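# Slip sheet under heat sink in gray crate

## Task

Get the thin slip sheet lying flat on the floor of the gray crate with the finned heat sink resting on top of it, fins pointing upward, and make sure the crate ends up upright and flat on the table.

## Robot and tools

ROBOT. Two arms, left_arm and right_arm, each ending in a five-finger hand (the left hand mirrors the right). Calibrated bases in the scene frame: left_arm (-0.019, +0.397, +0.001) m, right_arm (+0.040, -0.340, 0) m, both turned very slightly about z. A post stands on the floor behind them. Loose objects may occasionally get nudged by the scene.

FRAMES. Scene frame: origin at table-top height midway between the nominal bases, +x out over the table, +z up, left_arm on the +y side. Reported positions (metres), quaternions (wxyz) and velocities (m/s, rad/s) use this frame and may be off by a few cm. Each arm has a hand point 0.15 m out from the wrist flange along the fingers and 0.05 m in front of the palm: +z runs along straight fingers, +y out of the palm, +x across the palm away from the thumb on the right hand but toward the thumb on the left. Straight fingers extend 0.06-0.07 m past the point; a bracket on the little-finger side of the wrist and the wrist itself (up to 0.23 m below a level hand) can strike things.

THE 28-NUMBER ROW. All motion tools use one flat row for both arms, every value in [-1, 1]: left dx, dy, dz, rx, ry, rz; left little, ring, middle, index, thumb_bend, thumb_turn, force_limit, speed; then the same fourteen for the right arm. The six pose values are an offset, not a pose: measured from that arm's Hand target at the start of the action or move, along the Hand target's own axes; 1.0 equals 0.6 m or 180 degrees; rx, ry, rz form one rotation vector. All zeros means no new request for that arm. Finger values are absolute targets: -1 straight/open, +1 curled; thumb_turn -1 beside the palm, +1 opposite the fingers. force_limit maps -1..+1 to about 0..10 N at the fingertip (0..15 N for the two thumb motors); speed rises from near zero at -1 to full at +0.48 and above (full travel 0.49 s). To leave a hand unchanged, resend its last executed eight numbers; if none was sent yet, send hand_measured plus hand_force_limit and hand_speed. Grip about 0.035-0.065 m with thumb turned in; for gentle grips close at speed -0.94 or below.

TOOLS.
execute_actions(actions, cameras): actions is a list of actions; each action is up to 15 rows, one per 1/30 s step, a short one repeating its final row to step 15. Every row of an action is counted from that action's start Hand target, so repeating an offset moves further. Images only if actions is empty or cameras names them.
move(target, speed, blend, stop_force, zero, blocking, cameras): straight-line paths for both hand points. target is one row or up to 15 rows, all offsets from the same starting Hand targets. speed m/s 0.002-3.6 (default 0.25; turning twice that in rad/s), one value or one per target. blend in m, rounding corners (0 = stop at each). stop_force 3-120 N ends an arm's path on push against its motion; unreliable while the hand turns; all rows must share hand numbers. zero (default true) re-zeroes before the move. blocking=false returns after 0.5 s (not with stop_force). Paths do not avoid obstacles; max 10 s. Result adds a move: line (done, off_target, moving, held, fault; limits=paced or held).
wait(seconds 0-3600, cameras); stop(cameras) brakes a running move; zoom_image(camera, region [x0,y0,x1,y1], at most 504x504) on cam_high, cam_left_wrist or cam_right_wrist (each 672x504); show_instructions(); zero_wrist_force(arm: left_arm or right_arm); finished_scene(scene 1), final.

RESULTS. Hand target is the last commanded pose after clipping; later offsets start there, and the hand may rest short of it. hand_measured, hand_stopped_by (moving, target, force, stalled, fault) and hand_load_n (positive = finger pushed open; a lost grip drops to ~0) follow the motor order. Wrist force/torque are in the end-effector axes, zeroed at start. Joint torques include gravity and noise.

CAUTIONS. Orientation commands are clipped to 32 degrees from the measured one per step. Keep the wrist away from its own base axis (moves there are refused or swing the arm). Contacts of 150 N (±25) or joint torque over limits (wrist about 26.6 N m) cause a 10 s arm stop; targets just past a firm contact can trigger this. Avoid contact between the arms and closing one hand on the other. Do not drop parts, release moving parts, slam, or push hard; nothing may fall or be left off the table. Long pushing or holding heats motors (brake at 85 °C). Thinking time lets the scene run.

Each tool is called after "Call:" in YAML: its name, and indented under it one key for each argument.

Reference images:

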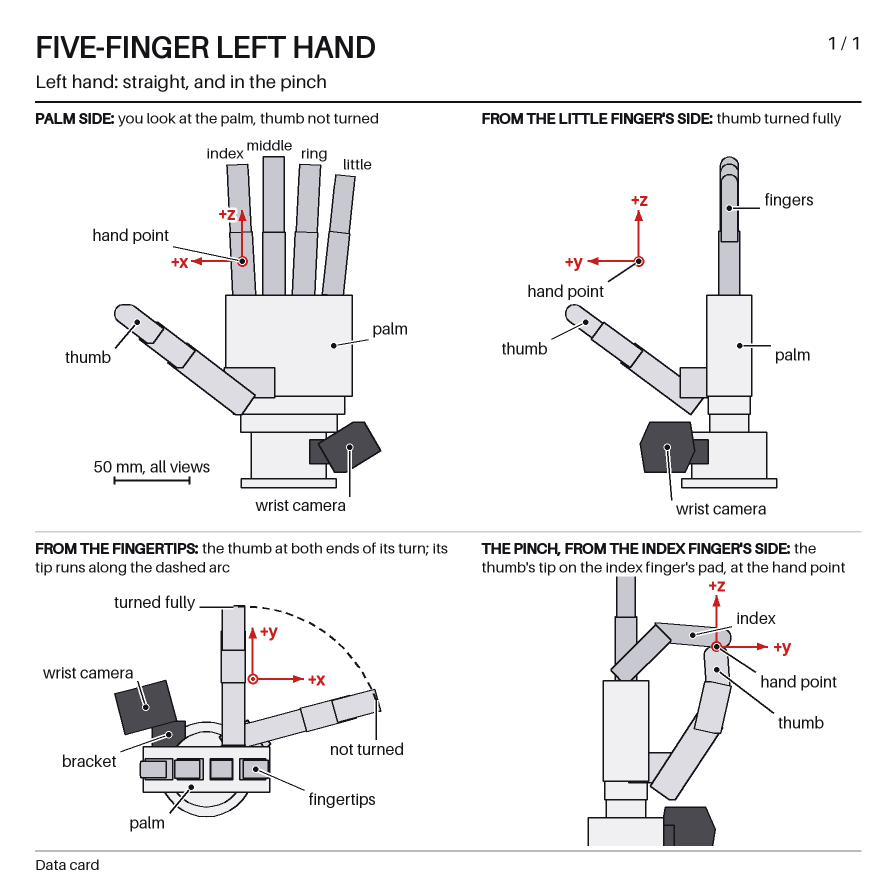

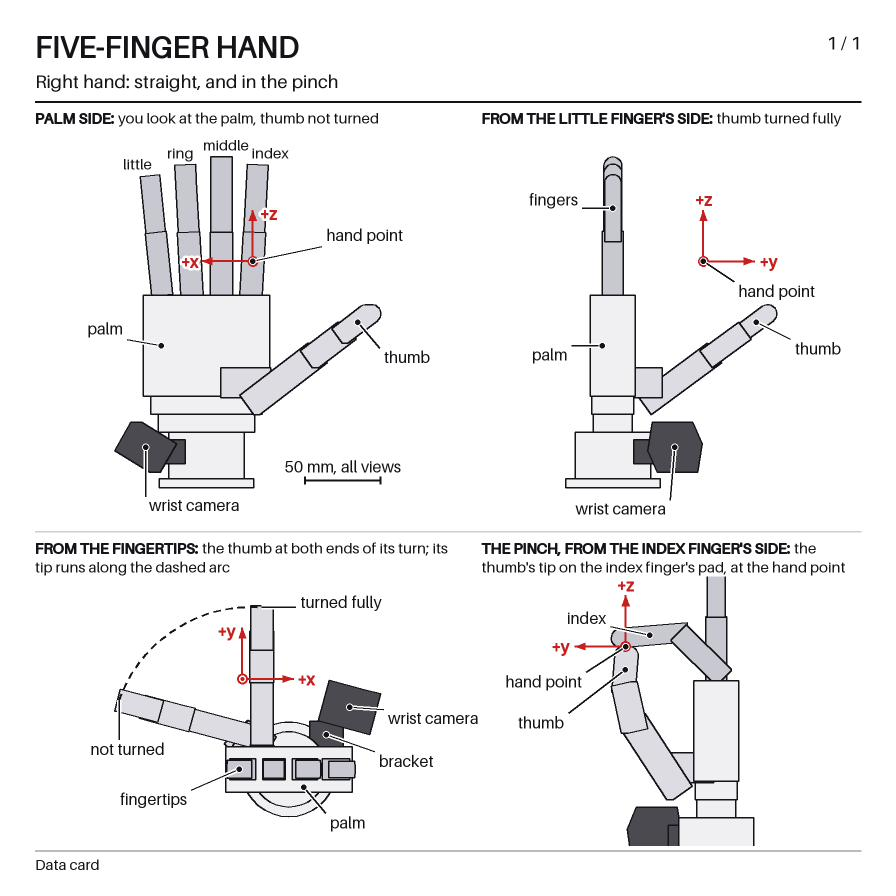

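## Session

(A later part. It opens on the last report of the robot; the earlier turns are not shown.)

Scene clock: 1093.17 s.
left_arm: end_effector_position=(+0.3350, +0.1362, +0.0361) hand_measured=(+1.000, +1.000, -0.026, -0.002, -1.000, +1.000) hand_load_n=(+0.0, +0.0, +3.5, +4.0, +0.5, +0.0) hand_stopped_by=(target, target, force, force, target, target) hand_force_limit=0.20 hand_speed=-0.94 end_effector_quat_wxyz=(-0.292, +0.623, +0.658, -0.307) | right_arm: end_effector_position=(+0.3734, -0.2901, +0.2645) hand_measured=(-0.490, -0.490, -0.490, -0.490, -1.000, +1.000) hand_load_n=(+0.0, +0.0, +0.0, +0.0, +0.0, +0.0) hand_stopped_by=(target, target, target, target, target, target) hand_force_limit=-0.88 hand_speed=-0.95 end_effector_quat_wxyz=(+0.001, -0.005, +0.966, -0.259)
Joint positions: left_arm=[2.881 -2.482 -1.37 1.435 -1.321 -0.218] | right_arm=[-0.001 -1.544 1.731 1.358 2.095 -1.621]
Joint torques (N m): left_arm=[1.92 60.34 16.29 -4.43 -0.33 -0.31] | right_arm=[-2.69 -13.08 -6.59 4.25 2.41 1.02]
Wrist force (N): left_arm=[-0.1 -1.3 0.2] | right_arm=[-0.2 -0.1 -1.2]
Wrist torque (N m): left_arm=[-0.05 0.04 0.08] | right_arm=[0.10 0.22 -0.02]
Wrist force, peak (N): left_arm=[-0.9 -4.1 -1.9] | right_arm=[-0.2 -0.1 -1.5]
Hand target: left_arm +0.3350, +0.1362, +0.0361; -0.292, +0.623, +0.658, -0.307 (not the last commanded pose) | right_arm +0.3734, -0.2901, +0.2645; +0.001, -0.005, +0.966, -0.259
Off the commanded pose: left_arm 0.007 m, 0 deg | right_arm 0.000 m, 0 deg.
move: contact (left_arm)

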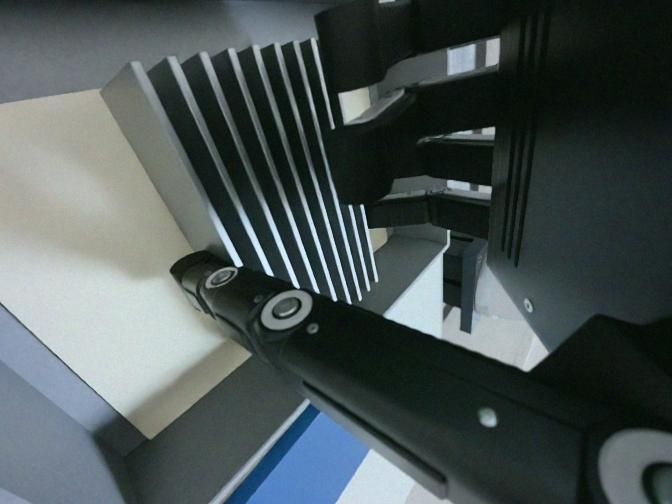

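Call:
move:
  target:
    - [0.0,-0.0038,-0.0032,0,0,0,1,1,0.4,0.4,-1,1,0.2,-0.94,0,0,0,0,0,0,-0.49,-0.49,-0.49,-0.49,-1,1,-0.88,-0.95]
    - [0.005,-0.0038,-0.0032,0,0,0,1,1,0.4,0.4,-1,1,0.2,-0.94,0,0,0,0,0,0,-0.49,-0.49,-0.49,-0.49,-1,1,-0.88,-0.95]
  speed: 0.01

Call:
move:
  target: [0,0.0128,0.0107,0,0,0,1,1,0.4,0.4,-1,1,0.2,-0.94,0,0,0,0,0,0,-0.49,-0.49,-0.49,-0.49,-1,1,-0.88,-0.95]
  speed: 0.004
  stop_force: 5
  cameras: ["cam_left_wrist"]

Call:
zoom_image:
  camera: "cam_left_wrist"
  region: [50, 30, 250, 230]

Call:
zoom_image:
  camera: "cam_left_wrist"
  region: [300, 180, 450, 330]

Scene clock: 1111.43 s.
left_arm: end_effector_position=(+0.3349, +0.1393, +0.0390) hand_measured=(+1.000, +1.000, -0.026, -0.002, -1.000, +1.000) hand_load_n=(+0.0, +0.0, +4.0, +4.0, +0.5, +0.0) hand_stopped_by=(target, target, force, force, target, target) hand_force_limit=0.20 hand_speed=-0.94 end_effector_quat_wxyz=(-0.292, +0.623, +0.658, -0.307) | right_arm: end_effector_position=(+0.3734, -0.2901, +0.2645) hand_measured=(-0.490, -0.490, -0.490, -0.490, -1.000, +1.000) hand_load_n=(+0.0, +0.0, +0.0, +0.0, +0.0, +0.0) hand_stopped_by=(target, target, target, target, target, target) hand_force_limit=-0.88 hand_speed=-0.95 end_effector_quat_wxyz=(+0.001, -0.005, +0.966, -0.259)
Joint positions: left_arm=[2.886 -2.474 -1.377 1.433 -1.324 -0.214] | right_arm=[-0.001 -1.544 1.731 1.358 2.095 -1.621]
Joint torques (N m): left_arm=[1.36 56.05 12.39 -2.47 -0.64 0.42] | right_arm=[-1.13 -13 -7 4.29 2.49 1.03]
Wrist force (N): left_arm=[0.2 1.7 2.7] | right_arm=[-0.2 0.0 -1.2]
Wrist torque (N m): left_arm=[0.00 0.10 0.04] | right_arm=[0.10 0.21 -0.01]
Wrist force, peak (N): left_arm=[0.4 2.0 2.8] | right_arm=[-0.3 -0.3 -1.6]
Hand target: left_arm +0.3349, +0.1392, +0.0390; -0.292, +0.623, +0.658, -0.307 | right_arm +0.3734, -0.2901, +0.2645; +0.001, -0.005, +0.966, -0.259
Off the commanded pose: left_arm 0.000 m, 0 deg | right_arm 0.000 m, 0 deg.
move: done

Scene clock: 1113.23 s.
left_arm: end_effector_position=(+0.3349, +0.1392, +0.0360) hand_measured=(+1.000, +1.000, -0.026, -0.002, -1.000, +1.000) hand_load_n=(+0.0, +0.0, +4.0, +4.0, +0.5, +0.0) hand_stopped_by=(target, target, force, force, target, target) hand_force_limit=0.20 hand_speed=-0.94 end_effector_quat_wxyz=(-0.292, +0.623, +0.658, -0.307) | right_arm: end_effector_position=(+0.3734, -0.2901, +0.2645) hand_measured=(-0.490, -0.490, -0.490, -0.490, -1.000, +1.000) hand_load_n=(+0.0, +0.0, +0.0, +0.0, +0.0, +0.0) hand_stopped_by=(target, target, target, target, target, target) hand_force_limit=-0.88 hand_speed=-0.95 end_effector_quat_wxyz=(+0.001, -0.005, +0.966, -0.259)
Joint positions: left_arm=[2.886 -2.479 -1.377 1.437 -1.324 -0.214] | right_arm=[-0.001 -1.544 1.731 1.358 2.095 -1.621]
Joint torques (N m): left_arm=[-9.74 60.22 19.63 -4.36 0.95 -0.84] | right_arm=[0.35 -13.1 -7.55 4.28 2.41 1.02]
Wrist force (N): left_arm=[0.2 -2.1 -0.6] | right_arm=[-0.4 0.0 -1.4]
Wrist torque (N m): left_arm=[-0.05 0.04 0.07] | right_arm=[0.11 0.26 -0.03]
Wrist force, peak (N): left_arm=[0.3 -3.9 -2.1] | right_arm=[-0.3 -0.1 -1.6]
Hand target: left_arm +0.3349, +0.1392, +0.0360; -0.292, +0.623, +0.658, -0.307 (not the last commanded pose) | right_arm +0.3734, -0.2901, +0.2645; +0.001, -0.005, +0.966, -0.259
Off the commanded pose: left_arm 0.007 m, 0 deg | right_arm 0.000 m, 0 deg.
move: contact (left_arm)

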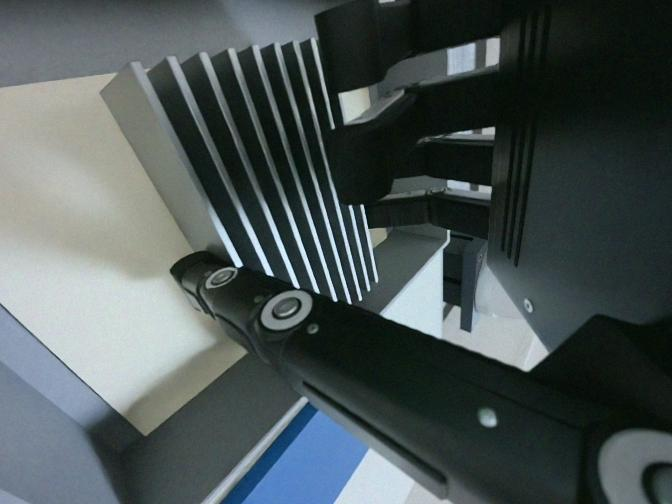

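Scaled by 2.520 from the camera's image (finer frame: 960x720).

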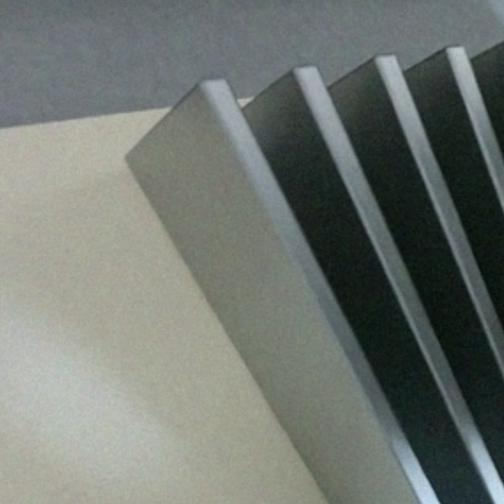

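Scaled by 3.360 from the camera's image (finer frame: 960x720).

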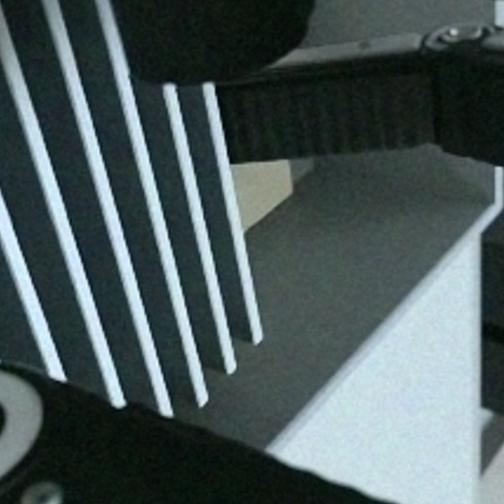

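Call:
move:
  target:
    - [0.0,-0.0064,-0.0054,0,0,0,1,1,0.4,0.4,-1,1,0.2,-0.94,0,0,0,0,0,0,-0.49,-0.49,-0.49,-0.49,-1,1,-0.88,-0.95]
    - [0.0,-0.0064,-0.0054,-0.001,0.0125,-0.0149,1,1,0.4,0.4,-1,1,0.2,-0.94,0,0,0,0,0,0,-0.49,-0.49,-0.49,-0.49,-1,1,-0.88,-0.95]
  speed: 0.02

Call:
move:
  target: [0,0.0154,0.0129,0,0,0,1,1,0.4,0.4,-1,1,0.2,-0.94,0,0,0,0,0,0,-0.49,-0.49,-0.49,-0.49,-1,1,-0.88,-0.95]
  speed: 0.004
  stop_force: 3
  cameras: ["cam_left_wrist"]

Call:
zoom_image:
  camera: "cam_left_wrist"
  region: [50, 30, 250, 230]

Call:
zoom_image:
  camera: "cam_left_wrist"
  region: [300, 180, 450, 330]

Scene clock: 1124.40 s.
left_arm: end_effector_position=(+0.3349, +0.1392, +0.0410) hand_measured=(+1.000, +1.000, -0.026, -0.002, -1.000, +1.000) hand_load_n=(+0.0, +0.0, +4.0, +4.0, +0.0, +0.0) hand_stopped_by=(target, target, force, force, target, target) hand_force_limit=0.20 hand_speed=-0.94 end_effector_quat_wxyz=(-0.311, +0.614, +0.667, -0.286) | right_arm: end_effector_position=(+0.3734, -0.2901, +0.2645) hand_measured=(-0.490, -0.490, -0.490, -0.490, -1.000, +1.000) hand_load_n=(+0.0, +0.0, +0.0, +0.0, +0.0, +0.0) hand_stopped_by=(target, target, target, target, target, target) hand_force_limit=-0.88 hand_speed=-0.95 end_effector_quat_wxyz=(+0.001, -0.005, +0.966, -0.259)
Joint positions: left_arm=[2.865 -2.486 -1.352 1.417 -1.347 -0.274] | right_arm=[-0.001 -1.544 1.731 1.358 2.095 -1.621]
Joint torques (N m): left_arm=[1.61 49.13 11.28 -4.21 0.35 0.75] | right_arm=[3.35 -13.14 -8.72 4.12 2.38 1.03]
Wrist force (N): left_arm=[0.0 1.7 2.8] | right_arm=[-0.2 -0.1 -1.1]
Wrist torque (N m): left_arm=[0.00 0.14 0.18] | right_arm=[0.08 0.21 -0.01]
Wrist force, peak (N): left_arm=[0.4 2.5 2.8] | right_arm=[-0.3 -0.1 -1.5]
Hand target: left_arm +0.3349, +0.1392, +0.0410; -0.311, +0.614, +0.667, -0.286 | right_arm +0.3734, -0.2901, +0.2645; +0.001, -0.005, +0.966, -0.259
Off the commanded pose: left_arm 0.000 m, 0 deg | right_arm 0.000 m, 0 deg.
move: done

Scene clock: 1126.37 s.
left_arm: end_effector_position=(+0.3349, +0.1394, +0.0372) hand_measured=(+1.000, +1.000, -0.026, -0.002, -1.000, +1.000) hand_load_n=(+0.0, +0.5, +3.5, +3.5, +0.5, +0.0) hand_stopped_by=(target, target, force, force, target, target) hand_force_limit=0.20 hand_speed=-0.94 end_effector_quat_wxyz=(-0.311, +0.614, +0.667, -0.286) | right_arm: end_effector_position=(+0.3734, -0.2901, +0.2645) hand_measured=(-0.490, -0.490, -0.490, -0.490, -1.000, +1.000) hand_load_n=(+0.0, +0.0, +0.0, +0.0, -0.5, +0.0) hand_stopped_by=(target, target, target, target, target, target) hand_force_limit=-0.88 hand_speed=-0.95 end_effector_quat_wxyz=(+0.001, -0.005, +0.966, -0.259)
Joint positions: left_arm=[2.865 -2.492 -1.353 1.423 -1.347 -0.274] | right_arm=[-0.001 -1.544 1.731 1.358 2.095 -1.621]
Joint torques (N m): left_arm=[4.4 62.86 8.57 -4.63 -0.77 0.74] | right_arm=[4.34 -12.87 -9.28 4.16 2.44 0.97]
Wrist force (N): left_arm=[0.6 -0.1 0.4] | right_arm=[-0.1 -0.3 -1.2]
Wrist torque (N m): left_arm=[-0.01 0.05 0.16] | right_arm=[0.06 0.20 -0.02]
Wrist force, peak (N): left_arm=[0.0 1.9 2.7] | right_arm=[0.0 0.0 -1.6]
Hand target: left_arm +0.3349, +0.1394, +0.0372; -0.311, +0.614, +0.667, -0.286 (not the last commanded pose) | right_arm +0.3734, -0.2901, +0.2645; +0.001, -0.005, +0.966, -0.259
Off the commanded pose: left_arm 0.008 m, 0 deg | right_arm 0.000 m, 0 deg.
move: contact (left_arm)

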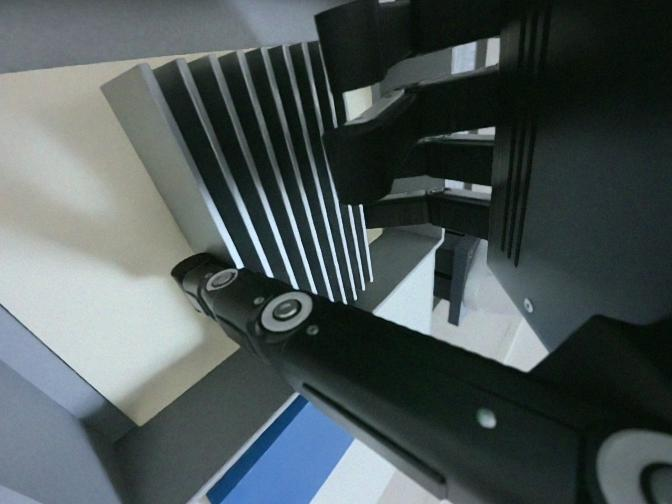

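Scaled by 2.520 from the camera's image (finer frame: 960x720).

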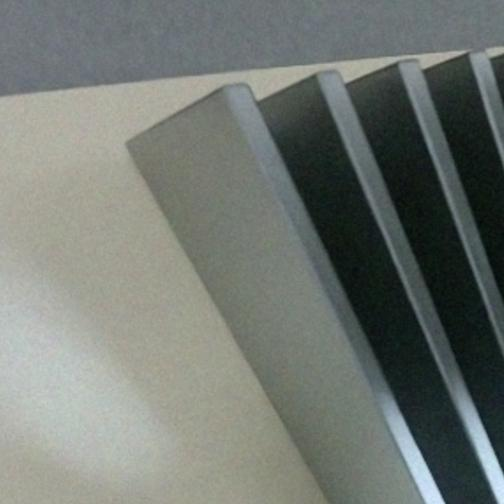

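Scaled by 3.360 from the camera's image (finer frame: 960x720).

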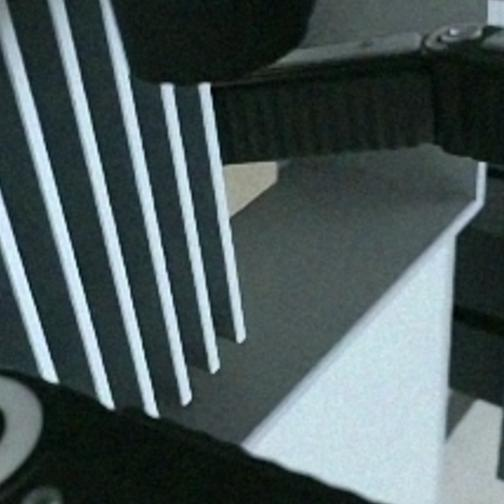

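Call:
move:
  target:
    - [0,-0.00638,-0.00536,0,0,0,1,1,0.4,0.4,-1,1,0.2,-0.94,0,0,0,0,0,0,-0.49,-0.49,-0.49,-0.49,-1,1,-0.88,-0.95]
    - [0,-0.00638,-0.00536,0.001,-0.0125,0.0149,1,1,0.4,0.4,-1,1,0.2,-0.94,0,0,0,0,0,0,-0.49,-0.49,-0.49,-0.49,-1,1,-0.88,-0.95]
  speed: 0.02
  cameras: ["all"]

Scene clock: 1137.80 s.
left_arm: end_effector_position=(+0.3349, +0.1391, +0.0422) hand_measured=(+1.000, +1.000, -0.026, -0.002, -1.000, +1.000) hand_load_n=(+0.0, +0.0, +4.0, +3.5, +0.5, +0.0) hand_stopped_by=(target, target, force, force, target, target) hand_force_limit=0.20 hand_speed=-0.94 end_effector_quat_wxyz=(-0.292, +0.623, +0.658, -0.307) | right_arm: end_effector_position=(+0.3734, -0.2901, +0.2645) hand_measured=(-0.490, -0.490, -0.490, -0.490, -1.000, +1.000) hand_load_n=(+0.0, +0.0, +0.0, +0.0, +0.0, +0.0) hand_stopped_by=(target, target, target, target, target, target) hand_force_limit=-0.88 hand_speed=-0.95 end_effector_quat_wxyz=(+0.001, -0.005, +0.966, -0.259)
Joint positions: left_arm=[2.886 -2.47 -1.376 1.427 -1.324 -0.214] | right_arm=[-0.001 -1.544 1.731 1.358 2.095 -1.621]
Joint torques (N m): left_arm=[-1.1 54.82 12.9 -2.44 -0.17 -1.18] | right_arm=[7.02 -12.98 -9.84 4.09 2.4 1.02]
Wrist force (N): left_arm=[0.4 2.0 2.8] | right_arm=[-0.3 -0.1 -1.1]
Wrist torque (N m): left_arm=[0.04 0.08 0.03] | right_arm=[0.08 0.23 -0.03]
Wrist force, peak (N): left_arm=[0.1 2.1 2.8] | right_arm=[-0.3 -0.1 -1.6]
Hand target: left_arm +0.3349, +0.1391, +0.0422; -0.292, +0.623, +0.658, -0.307 | right_arm +0.3734, -0.2901, +0.2645; +0.001, -0.005, +0.966, -0.259
Off the commanded pose: left_arm 0.000 m, 0 deg | right_arm 0.000 m, 0 deg.
move: done

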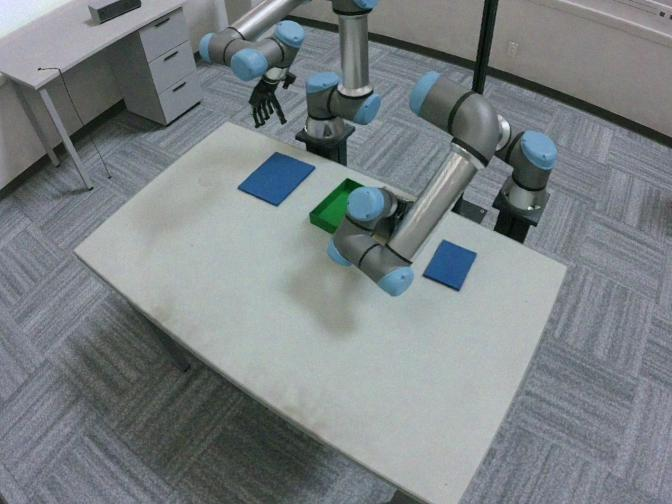

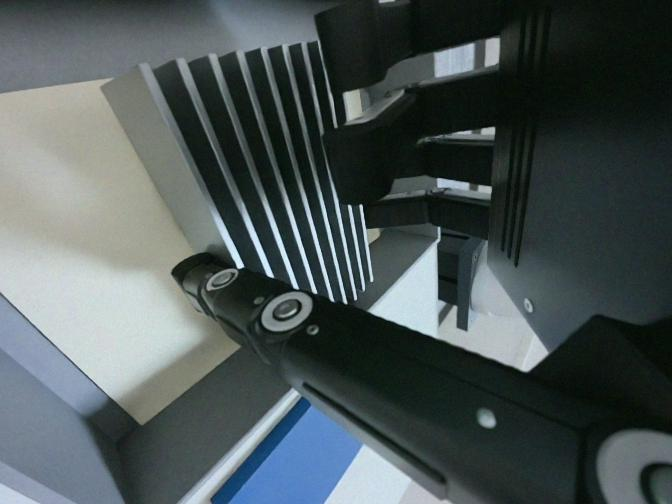

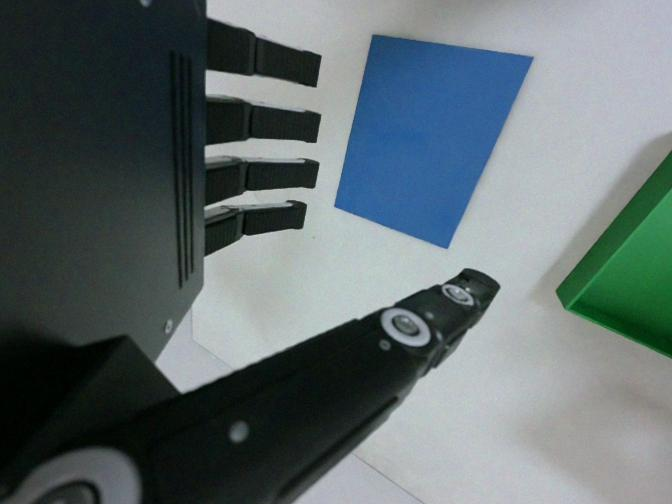

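Call:
move:
  target: [0,0,0,-0.00045,0.0056,-0.0067,1,1,0.4,0.4,-1,1,0.2,-0.94,0,0,0,0,0,0,-0.49,-0.49,-0.49,-0.49,-1,1,-0.88,-0.95]
  speed: 0.02

Call:
move:
  target: [0,0.01277,0.01072,0,0,0,1,1,0.4,0.4,-1,1,0.2,-0.94,0,0,0,0,0,0,-0.49,-0.49,-0.49,-0.49,-1,1,-0.88,-0.95]
  speed: 0.005
  stop_force: 3
  cameras: ["cam_left_wrist"]

Scene clock: 1146.63 s.
left_arm: end_effector_position=(+0.3349, +0.1391, +0.0422) hand_measured=(+1.000, +1.000, -0.026, -0.002, -1.000, +1.000) hand_load_n=(+0.0, +0.0, +3.5, +4.0, +0.5, +0.0) hand_stopped_by=(target, target, force, force, target, target) hand_force_limit=0.20 hand_speed=-0.94 end_effector_quat_wxyz=(-0.300, +0.619, +0.662, -0.297) | right_arm: end_effector_position=(+0.3734, -0.2901, +0.2645) hand_measured=(-0.490, -0.490, -0.490, -0.490, -1.000, +1.000) hand_load_n=(+0.0, +0.0, +0.0, +0.0, +0.0, +0.0) hand_stopped_by=(target, target, target, target, target, target) hand_force_limit=-0.88 hand_speed=-0.95 end_effector_quat_wxyz=(+0.001, -0.005, +0.966, -0.259)
Joint positions: left_arm=[2.876 -2.476 -1.365 1.422 -1.335 -0.242] | right_arm=[-0.001 -1.544 1.731 1.358 2.095 -1.621]
Joint torques (N m): left_arm=[1.13 48.4 11.72 -4.36 0.26 0.82] | right_arm=[8.68 -12.88 -10.7 4.11 2.35 0.97]
Wrist force (N): left_arm=[0.3 2.0 2.9] | right_arm=[-0.2 0.0 -1.3]
Wrist torque (N m): left_arm=[0.02 0.09 0.20] | right_arm=[0.11 0.22 -0.02]
Wrist force, peak (N): left_arm=[0.4 2.1 2.9] | right_arm=[-0.3 -0.1 -1.6]
Hand target: left_arm +0.3349, +0.1391, +0.0422; -0.300, +0.619, +0.662, -0.297 | right_arm +0.3734, -0.2901, +0.2645; +0.001, -0.005, +0.966, -0.259
Off the commanded pose: left_arm 0.000 m, 0 deg | right_arm 0.000 m, 0 deg.
move: done

Scene clock: 1148.63 s.
left_arm: end_effector_position=(+0.3349, +0.1393, +0.0371) hand_measured=(+1.000, +1.000, -0.026, -0.002, -1.000, +1.000) hand_load_n=(+0.0, +0.0, +3.5, +3.5, +0.5, +0.0) hand_stopped_by=(target, target, force, force, target, target) hand_force_limit=0.20 hand_speed=-0.94 end_effector_quat_wxyz=(-0.300, +0.619, +0.662, -0.298) | right_arm: end_effector_position=(+0.3734, -0.2901, +0.2645) hand_measured=(-0.490, -0.490, -0.490, -0.490, -1.000, +1.000) hand_load_n=(+0.0, +0.0, +0.0, +0.0, +0.0, +0.0) hand_stopped_by=(target, target, target, target, target, target) hand_force_limit=-0.88 hand_speed=-0.95 end_effector_quat_wxyz=(+0.001, -0.005, +0.966, -0.259)
Joint positions: left_arm=[2.877 -2.484 -1.366 1.43 -1.335 -0.241] | right_arm=[-0.001 -1.544 1.731 1.358 2.095 -1.621]
Joint torques (N m): left_arm=[7.13 60.95 7 -4.91 -0.64 0.81] | right_arm=[8.67 -13.04 -11.53 4.07 2.41 0.93]
Wrist force (N): left_arm=[0.1 0.3 1.1] | right_arm=[-0.1 -0.1 -1.4]
Wrist torque (N m): left_arm=[-0.03 0.08 0.16] | right_arm=[0.10 0.21 -0.01]
Wrist force, peak (N): left_arm=[0.2 2.6 2.8] | right_arm=[-0.2 -0.1 -1.5]
Hand target: left_arm +0.3349, +0.1392, +0.0371; -0.300, +0.619, +0.662, -0.298 (not the last commanded pose) | right_arm +0.3734, -0.2901, +0.2645; +0.001, -0.005, +0.966, -0.259
Off the commanded pose: left_arm 0.005 m, 0 deg | right_arm 0.000 m, 0 deg.
move: contact (left_arm)

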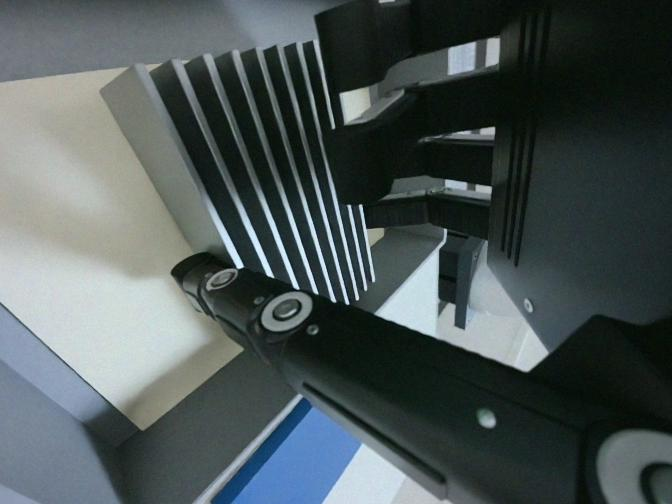

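Call:
move:
  target:
    - [0,-0.00638,-0.00536,0,0,0,1,1,0.4,0.4,-1,1,0.2,-0.94,0,0,0,0,0,0,-0.49,-0.49,-0.49,-0.49,-1,1,-0.88,-0.95]
    - [0,-0.00638,-0.00536,0.00092,-0.0114,0.0136,1,1,0.4,0.4,-1,1,0.2,-0.94,0,0,0,0,0,0,-0.49,-0.49,-0.49,-0.49,-1,1,-0.88,-0.95]
  speed: 0.02

Call:
move:
  target: [0,0.01277,0.01072,0,0,0,1,1,0.4,0.4,-1,1,0.2,-0.94,0,0,0,0,0,0,-0.49,-0.49,-0.49,-0.49,-1,1,-0.88,-0.95]
  speed: 0.005
  stop_force: 3
  cameras: ["cam_left_wrist"]

Scene clock: 1154.80 s.
left_arm: end_effector_position=(+0.3349, +0.1391, +0.0421) hand_measured=(+1.000, +1.000, -0.026, -0.002, -1.000, +1.000) hand_load_n=(+0.0, +0.0, +3.5, +3.5, +0.5, +0.0) hand_stopped_by=(target, target, force, force, target, target) hand_force_limit=0.20 hand_speed=-0.94 end_effector_quat_wxyz=(-0.283, +0.627, +0.653, -0.316) | right_arm: end_effector_position=(+0.3734, -0.2901, +0.2645) hand_measured=(-0.490, -0.490, -0.490, -0.490, -1.000, +1.000) hand_load_n=(+0.0, +0.0, +0.0, +0.0, +0.0, +0.0) hand_stopped_by=(target, target, target, target, target, target) hand_force_limit=-0.88 hand_speed=-0.95 end_effector_quat_wxyz=(+0.001, -0.005, +0.966, -0.259)
Joint positions: left_arm=[2.896 -2.464 -1.387 1.433 -1.313 -0.186] | right_arm=[-0.001 -1.544 1.731 1.358 2.095 -1.621]
Joint torques (N m): left_arm=[-1.55 53.47 12.79 -2.35 -0.42 -0.91] | right_arm=[7.94 -13.14 -12 4.02 2.32 1.02]
Wrist force (N): left_arm=[0.5 2.0 2.9] | right_arm=[-0.3 0.1 -1.3]
Wrist torque (N m): left_arm=[0.02 0.07 0.04] | right_arm=[0.13 0.23 -0.01]
Wrist force, peak (N): left_arm=[0.4 1.9 3.0] | right_arm=[-0.3 -0.3 -1.5]
Hand target: left_arm +0.3349, +0.1391, +0.0421; -0.283, +0.627, +0.653, -0.316 | right_arm +0.3734, -0.2901, +0.2645; +0.001, -0.005, +0.966, -0.259
Off the commanded pose: left_arm 0.000 m, 0 deg | right_arm 0.000 m, 0 deg.
move: done

Scene clock: 1156.83 s.
left_arm: end_effector_position=(+0.3349, +0.1390, +0.0369) hand_measured=(+1.000, +1.000, -0.026, -0.002, -1.000, +1.000) hand_load_n=(+0.0, +0.0, +3.5, +3.5, +0.5, +0.0) hand_stopped_by=(target, target, force, force, target, target) hand_force_limit=0.20 hand_speed=-0.94 end_effector_quat_wxyz=(-0.283, +0.627, +0.653, -0.316) | right_arm: end_effector_position=(+0.3734, -0.2901, +0.2645) hand_measured=(-0.490, -0.490, -0.490, -0.490, -1.000, +1.000) hand_load_n=(+0.0, +0.0, +0.0, -0.5, +0.0, +0.0) hand_stopped_by=(target, target, target, target, target, target) hand_force_limit=-0.88 hand_speed=-0.95 end_effector_quat_wxyz=(+0.001, -0.005, +0.966, -0.259)
Joint positions: left_arm=[2.896 -2.472 -1.387 1.441 -1.313 -0.187] | right_arm=[-0.001 -1.544 1.731 1.358 2.095 -1.621]
Joint torques (N m): left_arm=[-8.27 60.11 15.07 -4.9 -1.04 -1.03] | right_arm=[8.16 -12.97 -12.75 4.06 2.37 0.96]
Wrist force (N): left_arm=[0.5 0.3 1.5] | right_arm=[0.0 0.0 -1.4]
Wrist torque (N m): left_arm=[-0.02 0.06 0.13] | right_arm=[0.12 0.19 0.00]
Wrist force, peak (N): left_arm=[0.5 1.9 3.0] | right_arm=[-0.2 -0.1 -1.6]
Hand target: left_arm +0.3349, +0.1390, +0.0369; -0.283, +0.627, +0.653, -0.316 (not the last commanded pose) | right_arm +0.3734, -0.2901, +0.2645; +0.001, -0.005, +0.966, -0.259
Off the commanded pose: left_arm 0.005 m, 0 deg | right_arm 0.000 m, 0 deg.
move: contact (left_arm)

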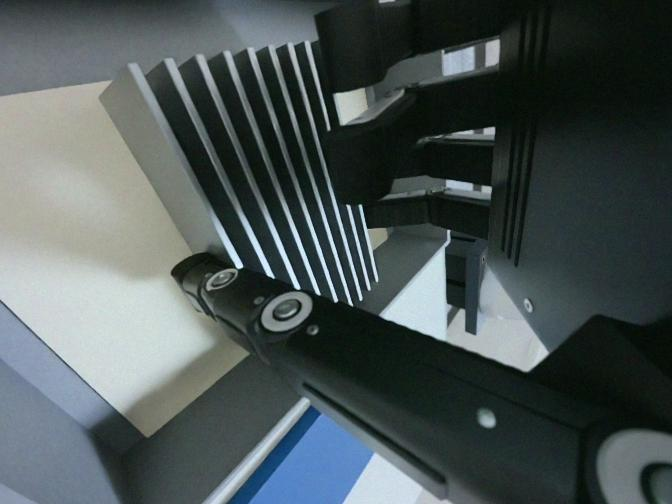

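Call:
zoom_image:
  camera: "cam_left_wrist"
  region: [300, 20, 500, 320]

Scaled by 1.680 from the camera's image (finer frame: 960x720).

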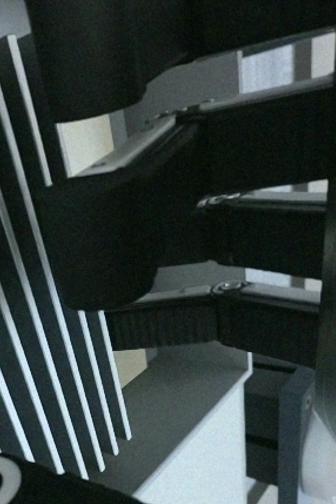

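Call:
move:
  target:
    - [0,-0.00638,-0.00536,0,0,0,1,1,0.4,0.4,-1,1,0.2,-0.94,0,0,0,0,0,0,-0.49,-0.49,-0.49,-0.49,-1,1,-0.88,-0.95]
    - [0,-0.00638,-0.00536,-0.0115,0.0049,-0.0060,1,1,0.4,0.4,-1,1,0.2,-0.94,0,0,0,0,0,0,-0.49,-0.49,-0.49,-0.49,-1,1,-0.88,-0.95]
  speed: 0.02

Call:
move:
  target: [0,0.01277,0.01072,0,0,0,1,1,0.4,0.4,-1,1,0.2,-0.94,0,0,0,0,0,0,-0.49,-0.49,-0.49,-0.49,-1,1,-0.88,-0.95]
  speed: 0.005
  stop_force: 3
  cameras: ["cam_left_wrist"]

Scene clock: 1176.33 s.
left_arm: end_effector_position=(+0.3349, +0.1391, +0.0419) hand_measured=(+1.000, +1.000, -0.026, -0.002, -1.000, +1.000) hand_load_n=(+0.0, +0.0, +3.5, +4.0, +0.5, +0.0) hand_stopped_by=(target, target, force, force, target, target) hand_force_limit=0.20 hand_speed=-0.94 end_effector_quat_wxyz=(-0.280, +0.629, +0.662, -0.296) | right_arm: end_effector_position=(+0.3734, -0.2901, +0.2645) hand_measured=(-0.490, -0.490, -0.490, -0.490, -1.000, +1.000) hand_load_n=(+0.0, +0.0, +0.0, +0.0, +0.0, +0.0) hand_stopped_by=(target, target, target, target, target, target) hand_force_limit=-0.88 hand_speed=-0.95 end_effector_quat_wxyz=(+0.001, -0.005, +0.966, -0.259)
Joint positions: left_arm=[2.884 -2.45 -1.391 1.46 -1.327 -0.222] | right_arm=[-0.001 -1.544 1.731 1.358 2.095 -1.621]
Joint torques (N m): left_arm=[-0.42 51.34 5.34 -4.77 -0.08 0.6] | right_arm=[8 -12.82 -13.06 3.96 2.3 1.07]
Wrist force (N): left_arm=[0.4 1.8 2.9] | right_arm=[-0.4 -0.2 -1.1]
Wrist torque (N m): left_arm=[0.00 0.08 0.21] | right_arm=[0.08 0.23 -0.03]
Wrist force, peak (N): left_arm=[0.6 2.3 3.1] | right_arm=[-0.2 -0.2 -1.6]
Hand target: left_arm +0.3349, +0.1391, +0.0419; -0.280, +0.629, +0.662, -0.296 | right_arm +0.3734, -0.2901, +0.2645; +0.001, -0.005, +0.966, -0.259
Off the commanded pose: left_arm 0.000 m, 0 deg | right_arm 0.000 m, 0 deg.
move: done

Scene clock: 1178.20 s.
left_arm: end_effector_position=(+0.3350, +0.1391, +0.0375) hand_measured=(+1.000, +1.000, -0.026, -0.002, -1.000, +1.000) hand_load_n=(+0.0, +0.0, +3.5, +3.5, +0.5, -0.5) hand_stopped_by=(target, target, force, force, target, target) hand_force_limit=0.20 hand_speed=-0.94 end_effector_quat_wxyz=(-0.280, +0.629, +0.662, -0.296) | right_arm: end_effector_position=(+0.3734, -0.2901, +0.2645) hand_measured=(-0.490, -0.490, -0.490, -0.490, -1.000, +1.000) hand_load_n=(+0.0, +0.0, +0.0, +0.0, +0.0, +0.0) hand_stopped_by=(target, target, target, target, target, target) hand_force_limit=-0.88 hand_speed=-0.95 end_effector_quat_wxyz=(+0.001, -0.005, +0.966, -0.259)
Joint positions: left_arm=[2.884 -2.458 -1.391 1.466 -1.327 -0.222] | right_arm=[-0.001 -1.544 1.731 1.358 2.095 -1.621]
Joint torques (N m): left_arm=[8.03 60.7 12.15 -4.95 0.87 1.17] | right_arm=[8.6 -12.66 -13.76 3.97 2.34 0.89]
Wrist force (N): left_arm=[0.6 0.5 1.3] | right_arm=[0.1 -0.2 -1.6]
Wrist torque (N m): left_arm=[0.00 0.05 0.20] | right_arm=[0.10 0.18 -0.01]
Wrist force, peak (N): left_arm=[0.4 2.2 2.8] | right_arm=[0.1 -0.2 -1.6]
Hand target: left_arm +0.3350, +0.1391, +0.0375; -0.280, +0.629, +0.662, -0.296 (not the last commanded pose) | right_arm +0.3734, -0.2901, +0.2645; +0.001, -0.005, +0.966, -0.259
Off the commanded pose: left_arm 0.006 m, 0 deg | right_arm 0.000 m, 0 deg.
move: contact (left_arm)

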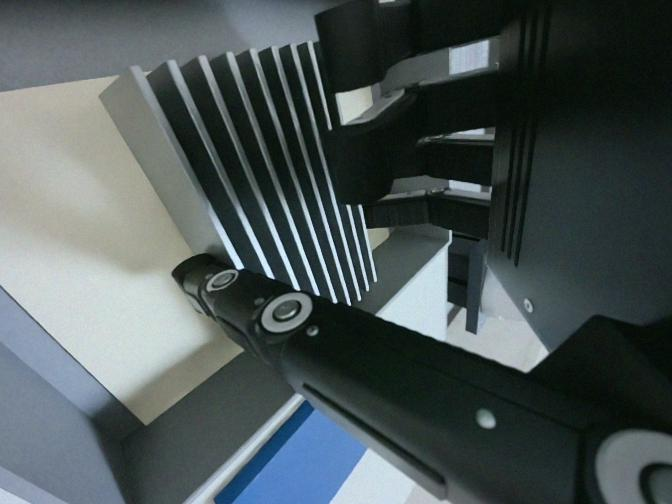

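Call:
move:
  target:
    - [0,-0.00638,-0.00536,0,0,0,1,1,0.4,0.4,-1,1,0.2,-0.94,0,0,0,0,0,0,-0.49,-0.49,-0.49,-0.49,-1,1,-0.88,-0.95]
    - [0,-0.00638,-0.00536,0.0111,0.0004,-0.0004,1,1,0.4,0.4,-1,1,0.2,-0.94,0,0,0,0,0,0,-0.49,-0.49,-0.49,-0.49,-1,1,-0.88,-0.95]
  speed: 0.02

Call:
move:
  target: [0,0.01404,0.01179,0,0,0,1,1,0.4,0.4,-1,1,0.2,-0.94,0,0,0,0,0,0,-0.49,-0.49,-0.49,-0.49,-1,1,-0.88,-0.95]
  speed: 0.004
  stop_force: 6
  cameras: ["cam_left_wrist"]

Scene clock: 1194.47 s.
left_arm: end_effector_position=(+0.3349, +0.1391, +0.0425) hand_measured=(+1.000, +1.000, -0.026, -0.002, -1.000, +1.000) hand_load_n=(+0.0, +0.5, +3.5, +3.5, +0.5, +0.0) hand_stopped_by=(target, target, force, force, target, target) hand_force_limit=0.20 hand_speed=-0.94 end_effector_quat_wxyz=(-0.291, +0.623, +0.657, -0.308) | right_arm: end_effector_position=(+0.3734, -0.2901, +0.2645) hand_measured=(-0.490, -0.490, -0.490, -0.490, -1.000, +1.000) hand_load_n=(+0.5, +0.0, +0.0, +0.0, +0.0, +0.0) hand_stopped_by=(target, target, target, target, target, target) hand_force_limit=-0.88 hand_speed=-0.95 end_effector_quat_wxyz=(+0.001, -0.005, +0.966, -0.259)
Joint positions: left_arm=[2.887 -2.469 -1.377 1.427 -1.323 -0.212] | right_arm=[-0.001 -1.544 1.731 1.358 2.095 -1.621]
Joint torques (N m): left_arm=[6.4 56.81 10.2 -1.8 0.85 0.07] | right_arm=[8 -12.89 -14.51 3.9 2.34 0.99]
Wrist force (N): left_arm=[0.3 1.7 2.8] | right_arm=[-0.2 -0.3 -1.3]
Wrist torque (N m): left_arm=[0.01 0.10 0.04] | right_arm=[0.06 0.22 -0.02]
Wrist force, peak (N): left_arm=[0.2 2.0 3.2] | right_arm=[-0.2 -0.1 -1.6]
Hand target: left_arm +0.3349, +0.1391, +0.0425; -0.291, +0.623, +0.657, -0.307 | right_arm +0.3734, -0.2901, +0.2645; +0.001, -0.005, +0.966, -0.259
Off the commanded pose: left_arm 0.000 m, 0 deg | right_arm 0.000 m, 0 deg.
move: done

Scene clock: 1197.00 s.
left_arm: end_effector_position=(+0.3349, +0.1391, +0.0365) hand_measured=(+1.000, +1.000, -0.026, -0.002, -1.000, +1.000) hand_load_n=(+0.0, +0.0, +4.0, +3.5, +0.5, +0.0) hand_stopped_by=(target, target, force, force, target, target) hand_force_limit=0.20 hand_speed=-0.94 end_effector_quat_wxyz=(-0.291, +0.623, +0.657, -0.307) | right_arm: end_effector_position=(+0.3734, -0.2901, +0.2645) hand_measured=(-0.490, -0.490, -0.490, -0.490, -1.000, +1.000) hand_load_n=(+0.0, +0.0, +0.0, +0.0, +0.0, +0.0) hand_stopped_by=(target, target, target, target, target, target) hand_force_limit=-0.88 hand_speed=-0.95 end_effector_quat_wxyz=(+0.001, -0.005, +0.966, -0.259)
Joint positions: left_arm=[2.887 -2.478 -1.377 1.437 -1.323 -0.212] | right_arm=[-0.001 -1.544 1.731 1.358 2.095 -1.621]
Joint torques (N m): left_arm=[-6.99 60.16 5.49 -4.61 -1.1 -0.66] | right_arm=[8.26 -12.79 -15.09 3.88 2.28 0.94]
Wrist force (N): left_arm=[0.5 -1.0 0.1] | right_arm=[-0.1 -0.1 -1.3]
Wrist torque (N m): left_arm=[-0.05 0.03 0.09] | right_arm=[0.09 0.20 -0.01]
Wrist force, peak (N): left_arm=[0.5 -3.3 -2.1] | right_arm=[-0.3 0.0 -1.5]
Hand target: left_arm +0.3349, +0.1391, +0.0365; -0.291, +0.623, +0.657, -0.307 (not the last commanded pose) | right_arm +0.3734, -0.2901, +0.2645; +0.001, -0.005, +0.966, -0.259
Off the commanded pose: left_arm 0.005 m, 0 deg | right_arm 0.000 m, 0 deg.
move: contact (left_arm)

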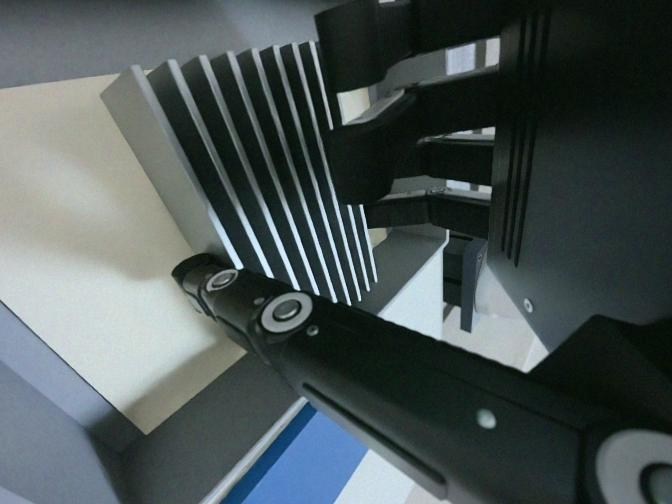

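Call:
move:
  target: [0,0,0,0,0,0,1,1,-0.08,-0.06,-1,1,0.2,-0.96,0,0,0,0,0,0,-0.49,-0.49,-0.49,-0.49,-1,1,-0.88,-0.95]
  speed: 0.02
  cameras: ["cam_left_wrist"]

Scene clock: 1201.53 s.
left_arm: end_effector_position=(+0.3349, +0.1391, +0.0365) hand_measured=(+1.000, +1.000, -0.080, -0.060, -1.000, +1.000) hand_load_n=(+0.0, +0.0, +0.0, +0.0, +0.0, +0.0) hand_stopped_by=(target, target, target, target, target, target) hand_force_limit=0.20 hand_speed=-0.96 end_effector_quat_wxyz=(-0.291, +0.623, +0.657, -0.307) | right_arm: end_effector_position=(+0.3734, -0.2901, +0.2645) hand_measured=(-0.490, -0.490, -0.490, -0.490, -1.000, +1.000) hand_load_n=(+0.0, +0.0, +0.0, +0.0, +0.0, +0.0) hand_stopped_by=(target, target, target, target, target, target) hand_force_limit=-0.88 hand_speed=-0.95 end_effector_quat_wxyz=(+0.001, -0.005, +0.966, -0.259)
Joint positions: left_arm=[2.887 -2.478 -1.377 1.437 -1.323 -0.212] | right_arm=[-0.001 -1.544 1.731 1.358 2.095 -1.621]
Joint torques (N m): left_arm=[-5.46 59.06 17.79 -4.02 -1.08 -0.78] | right_arm=[8.15 -13.1 -15.34 3.85 2.28 0.9]
Wrist force (N): left_arm=[0.3 0.4 1.2] | right_arm=[-0.3 -0.1 -1.4]
Wrist torque (N m): left_arm=[-0.03 0.08 0.06] | right_arm=[0.11 0.24 -0.03]
Wrist force, peak (N): left_arm=[0.5 0.9 1.3] | right_arm=[-0.3 -0.1 -1.5]
Hand target: left_arm +0.3349, +0.1391, +0.0365; -0.291, +0.623, +0.657, -0.307 | right_arm +0.3734, -0.2901, +0.2645; +0.001, -0.005, +0.966, -0.259
Off the commanded pose: left_arm 0.000 m, 0 deg | right_arm 0.000 m, 0 deg.
move: done

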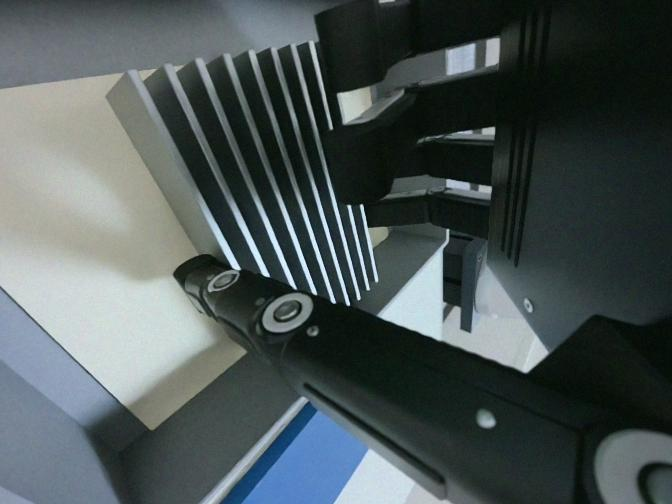

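Call:
move:
  target: [0,0,0,0,0,0,1,1,-0.2,-0.2,-1,1,0.2,-0.94,0,0,0,0,0,0,-0.49,-0.49,-0.49,-0.49,-1,1,-0.88,-0.95]
  speed: 0.02
  cameras: ["cam_left_wrist"]

Scene clock: 1206.00 s.
left_arm: end_effector_position=(+0.3349, +0.1391, +0.0365) hand_measured=(+1.000, +1.000, -0.200, -0.200, -1.000, +1.000) hand_load_n=(+0.0, +0.0, +0.0, +0.0, +0.0, +0.0) hand_stopped_by=(target, target, target, target, target, target) hand_force_limit=0.20 hand_speed=-0.94 end_effector_quat_wxyz=(-0.291, +0.623, +0.657, -0.307) | right_arm: end_effector_position=(+0.3734, -0.2901, +0.2645) hand_measured=(-0.490, -0.490, -0.490, -0.490, -1.000, +1.000) hand_load_n=(+0.0, +0.0, +0.0, +0.5, +0.0, +0.0) hand_stopped_by=(target, target, target, target, target, target) hand_force_limit=-0.88 hand_speed=-0.95 end_effector_quat_wxyz=(+0.001, -0.005, +0.966, -0.259)
Joint positions: left_arm=[2.887 -2.478 -1.377 1.437 -1.323 -0.212] | right_arm=[-0.001 -1.544 1.731 1.358 2.095 -1.621]
Joint torques (N m): left_arm=[-1.41 54.03 18.23 -1.48 -1.02 -0.65] | right_arm=[7.79 -12.76 -16.2 3.84 2.34 0.98]
Wrist force (N): left_arm=[0.2 0.4 1.4] | right_arm=[-0.1 -0.2 -1.3]
Wrist torque (N m): left_arm=[-0.05 0.10 0.05] | right_arm=[0.09 0.21 -0.02]
Wrist force, peak (N): left_arm=[0.4 0.8 1.4] | right_arm=[-0.1 0.0 -1.6]
Hand target: left_arm +0.3349, +0.1391, +0.0365; -0.291, +0.623, +0.657, -0.307 | right_arm +0.3734, -0.2901, +0.2645; +0.001, -0.005, +0.966, -0.259
Off the commanded pose: left_arm 0.000 m, 0 deg | right_arm 0.000 m, 0 deg.
move: done

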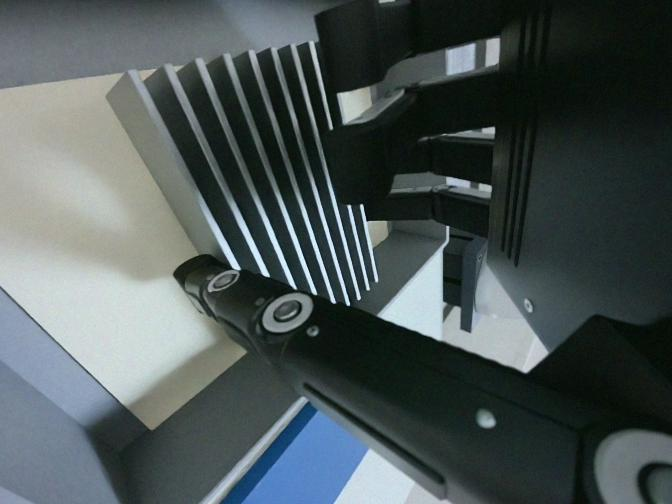

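Call:
move:
  target: [-0.0005,0.00642,-0.00765,0,0,0,1,1,-0.2,-0.2,-1,1,0.2,-0.94,0,0,0,0,0,0,-0.49,-0.49,-0.49,-0.49,-1,1,-0.88,-0.95]
  speed: 0.01
  stop_force: 3
  cameras: ["cam_left_wrist"]

Scene clock: 1213.87 s.
left_arm: end_effector_position=(+0.3409, +0.1392, +0.0365) hand_measured=(+1.000, +1.000, -0.200, -0.200, -1.000, +1.000) hand_load_n=(+0.0, +0.0, +0.0, +0.0, +0.0, +0.0) hand_stopped_by=(target, target, target, target, target, target) hand_force_limit=0.20 hand_speed=-0.94 end_effector_quat_wxyz=(-0.291, +0.623, +0.657, -0.307) | right_arm: end_effector_position=(+0.3734, -0.2901, +0.2645) hand_measured=(-0.490, -0.490, -0.490, -0.490, -1.000, +1.000) hand_load_n=(+0.0, -0.5, +0.0, +0.0, +0.0, +0.0) hand_stopped_by=(target, target, target, target, target, target) hand_force_limit=-0.88 hand_speed=-0.95 end_effector_quat_wxyz=(+0.001, -0.005, +0.966, -0.259)
Joint positions: left_arm=[2.89 -2.488 -1.357 1.425 -1.325 -0.211] | right_arm=[-0.001 -1.544 1.731 1.358 2.095 -1.621]
Joint torques (N m): left_arm=[-0.13 60.65 2.85 -1.08 0.35 -0.13] | right_arm=[7.97 -13.14 -16.93 3.72 2.28 0.99]
Wrist force (N): left_arm=[0.1 -0.2 1.5] | right_arm=[-0.3 -0.1 -1.5]
Wrist torque (N m): left_arm=[-0.11 0.11 0.07] | right_arm=[0.10 0.24 -0.03]
Wrist force, peak (N): left_arm=[0.3 0.0 1.7] | right_arm=[-0.2 -0.2 -1.5]
Hand target: left_arm +0.3409, +0.1391, +0.0365; -0.291, +0.623, +0.657, -0.307 | right_arm +0.3734, -0.2901, +0.2645; +0.001, -0.005, +0.966, -0.259
Off the commanded pose: left_arm 0.000 m, 0 deg | right_arm 0.000 m, 0 deg.
move: done

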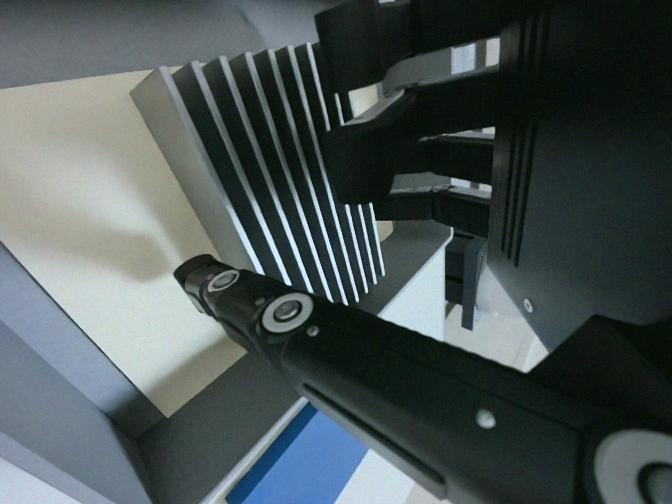

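Call:
move:
  target: [0,-0.0255,-0.0214,0,0,0,1,1,-0.2,-0.2,-1,1,0.2,-0.94,0,0,0,0,0,0,-0.49,-0.49,-0.49,-0.49,-1,1,-0.88,-0.95]
  speed: 0.02
  cameras: ["cam_left_wrist"]

Scene clock: 1217.90 s.
left_arm: end_effector_position=(+0.3409, +0.1391, +0.0566) hand_measured=(+1.000, +1.000, -0.200, -0.200, -1.000, +1.000) hand_load_n=(+0.0, +0.0, +0.0, +0.0, +0.0, +0.0) hand_stopped_by=(target, target, target, target, target, target) hand_force_limit=0.20 hand_speed=-0.94 end_effector_quat_wxyz=(-0.291, +0.623, +0.657, -0.307) | right_arm: end_effector_position=(+0.3734, -0.2901, +0.2645) hand_measured=(-0.490, -0.490, -0.490, -0.490, -1.000, +1.000) hand_load_n=(+0.0, +0.0, +0.0, +0.0, -0.5, +0.0) hand_stopped_by=(target, target, target, target, target, target) hand_force_limit=-0.88 hand_speed=-0.95 end_effector_quat_wxyz=(+0.001, -0.005, +0.966, -0.259)
Joint positions: left_arm=[2.89 -2.457 -1.355 1.393 -1.325 -0.211] | right_arm=[-0.001 -1.544 1.731 1.358 2.095 -1.621]
Joint torques (N m): left_arm=[1.02 40.57 19.13 -1.28 -0.83 1.17] | right_arm=[8.26 -12.5 -17.54 3.74 2.32 0.97]
Wrist force (N): left_arm=[0.4 -0.1 1.3] | right_arm=[-0.1 -0.1 -1.6]
Wrist torque (N m): left_arm=[-0.07 0.06 0.07] | right_arm=[0.11 0.21 -0.01]
Wrist force, peak (N): left_arm=[0.4 0.4 1.8] | right_arm=[-0.1 -0.2 -1.6]
Hand target: left_arm +0.3409, +0.1391, +0.0564; -0.291, +0.623, +0.657, -0.307 | right_arm +0.3734, -0.2901, +0.2645; +0.001, -0.005, +0.966, -0.259
Off the commanded pose: left_arm 0.000 m, 0 deg | right_arm 0.000 m, 0 deg.
move: done

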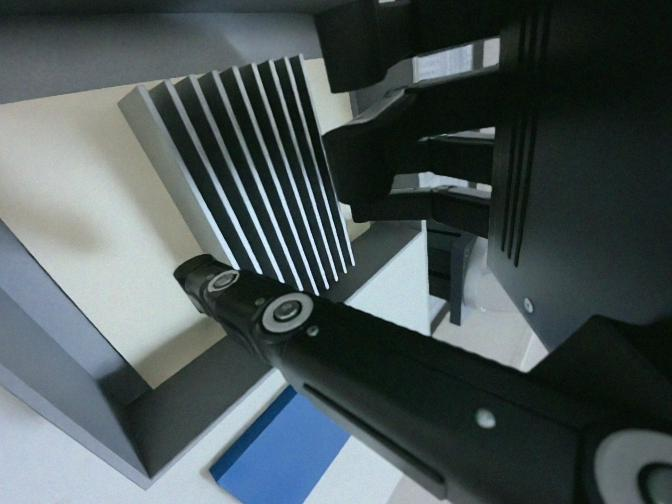

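Clear. Continue up.

Call:
move:
  target:
    - [0,-0.1532,-0.1286,0,0,0,1,1,-0.2,-0.2,-1,1,0.2,-0.94,0,0,0,0,0,0,-0.49,-0.49,-0.49,-0.49,-1,1,-0.88,-0.95]
    - [0.416,-0.139,-0.1453,0,0,0,1,1,-0.2,-0.2,-1,1,0.2,-0.94,0,0,0,0,0,0,-0.49,-0.49,-0.49,-0.49,-1,1,-0.88,-0.95]
  speed: [0.06, 0.15]
  blend: [0.02, 0]
  cameras: ["all"]

Scene clock: 1224.57 s.
left_arm: end_effector_position=(+0.3409, +0.3891, +0.1762) hand_measured=(+1.000, +1.000, -0.200, -0.200, -1.000, +1.000) hand_load_n=(+0.5, +0.0, +0.0, +0.0, +0.0, +0.0) hand_stopped_by=(target, target, target, target, target, target) hand_force_limit=0.20 hand_speed=-0.94 end_effector_quat_wxyz=(-0.291, +0.623, +0.657, -0.307) | right_arm: end_effector_position=(+0.3734, -0.2901, +0.2645) hand_measured=(-0.490, -0.490, -0.490, -0.490, -1.000, +1.000) hand_load_n=(+0.0, +0.0, +0.0, +0.0, +0.0, +0.0) hand_stopped_by=(target, target, target, target, target, target) hand_force_limit=-0.88 hand_speed=-0.95 end_effector_quat_wxyz=(+0.001, -0.005, +0.966, -0.259)
Joint positions: left_arm=[3.362 -2.15 -1.563 1.274 -1.685 0.097] | right_arm=[-0.001 -1.544 1.731 1.358 2.095 -1.621]
Joint torques (N m): left_arm=[5.55 32.37 23.23 -4.78 -0.68 -0.39] | right_arm=[8.23 -13.18 -19.43 3.66 2.26 0.98]
Wrist force (N): left_arm=[0.2 -0.2 1.5] | right_arm=[-0.1 -0.1 -1.4]
Wrist torque (N m): left_arm=[-0.08 0.10 0.22] | right_arm=[0.10 0.21 -0.01]
Wrist force, peak (N): left_arm=[1.5 0.1 1.7] | right_arm=[-0.3 -0.3 -1.6]
Hand target: left_arm +0.3410, +0.3892, +0.1762; -0.291, +0.623, +0.657, -0.307 | right_arm +0.3734, -0.2901, +0.2645; +0.001, -0.005, +0.966, -0.259
Off the commanded pose: left_arm 0.000 m, 0 deg | right_arm 0.000 m, 0 deg.
move: done

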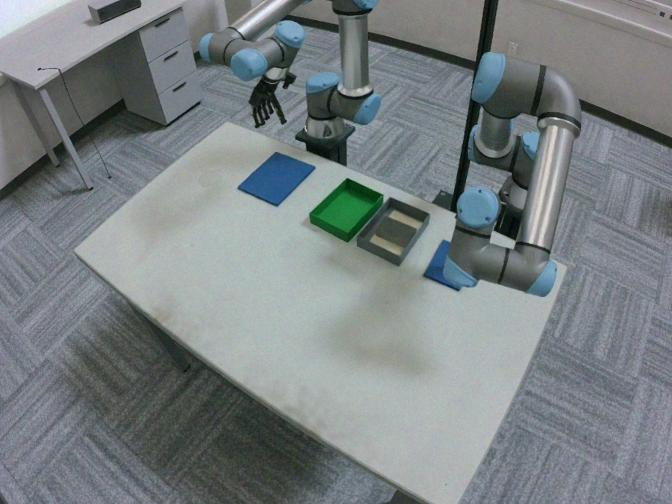

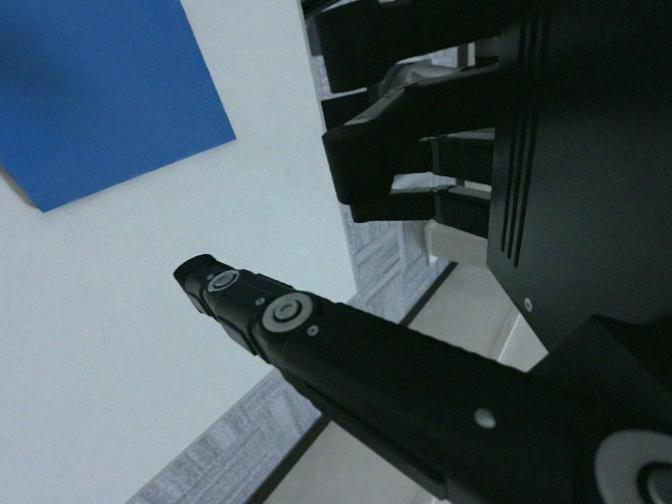

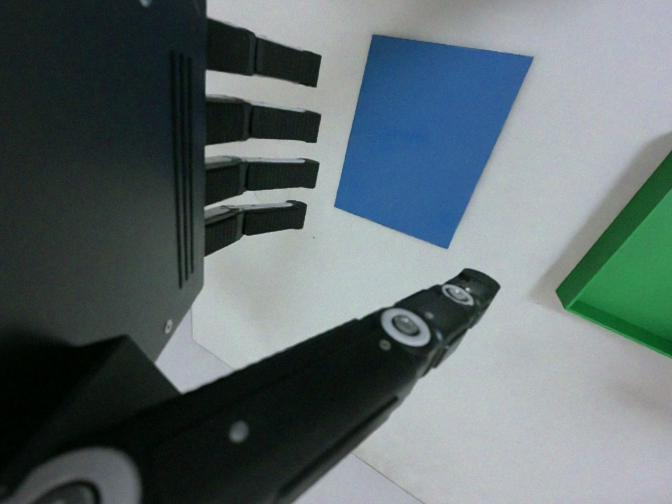

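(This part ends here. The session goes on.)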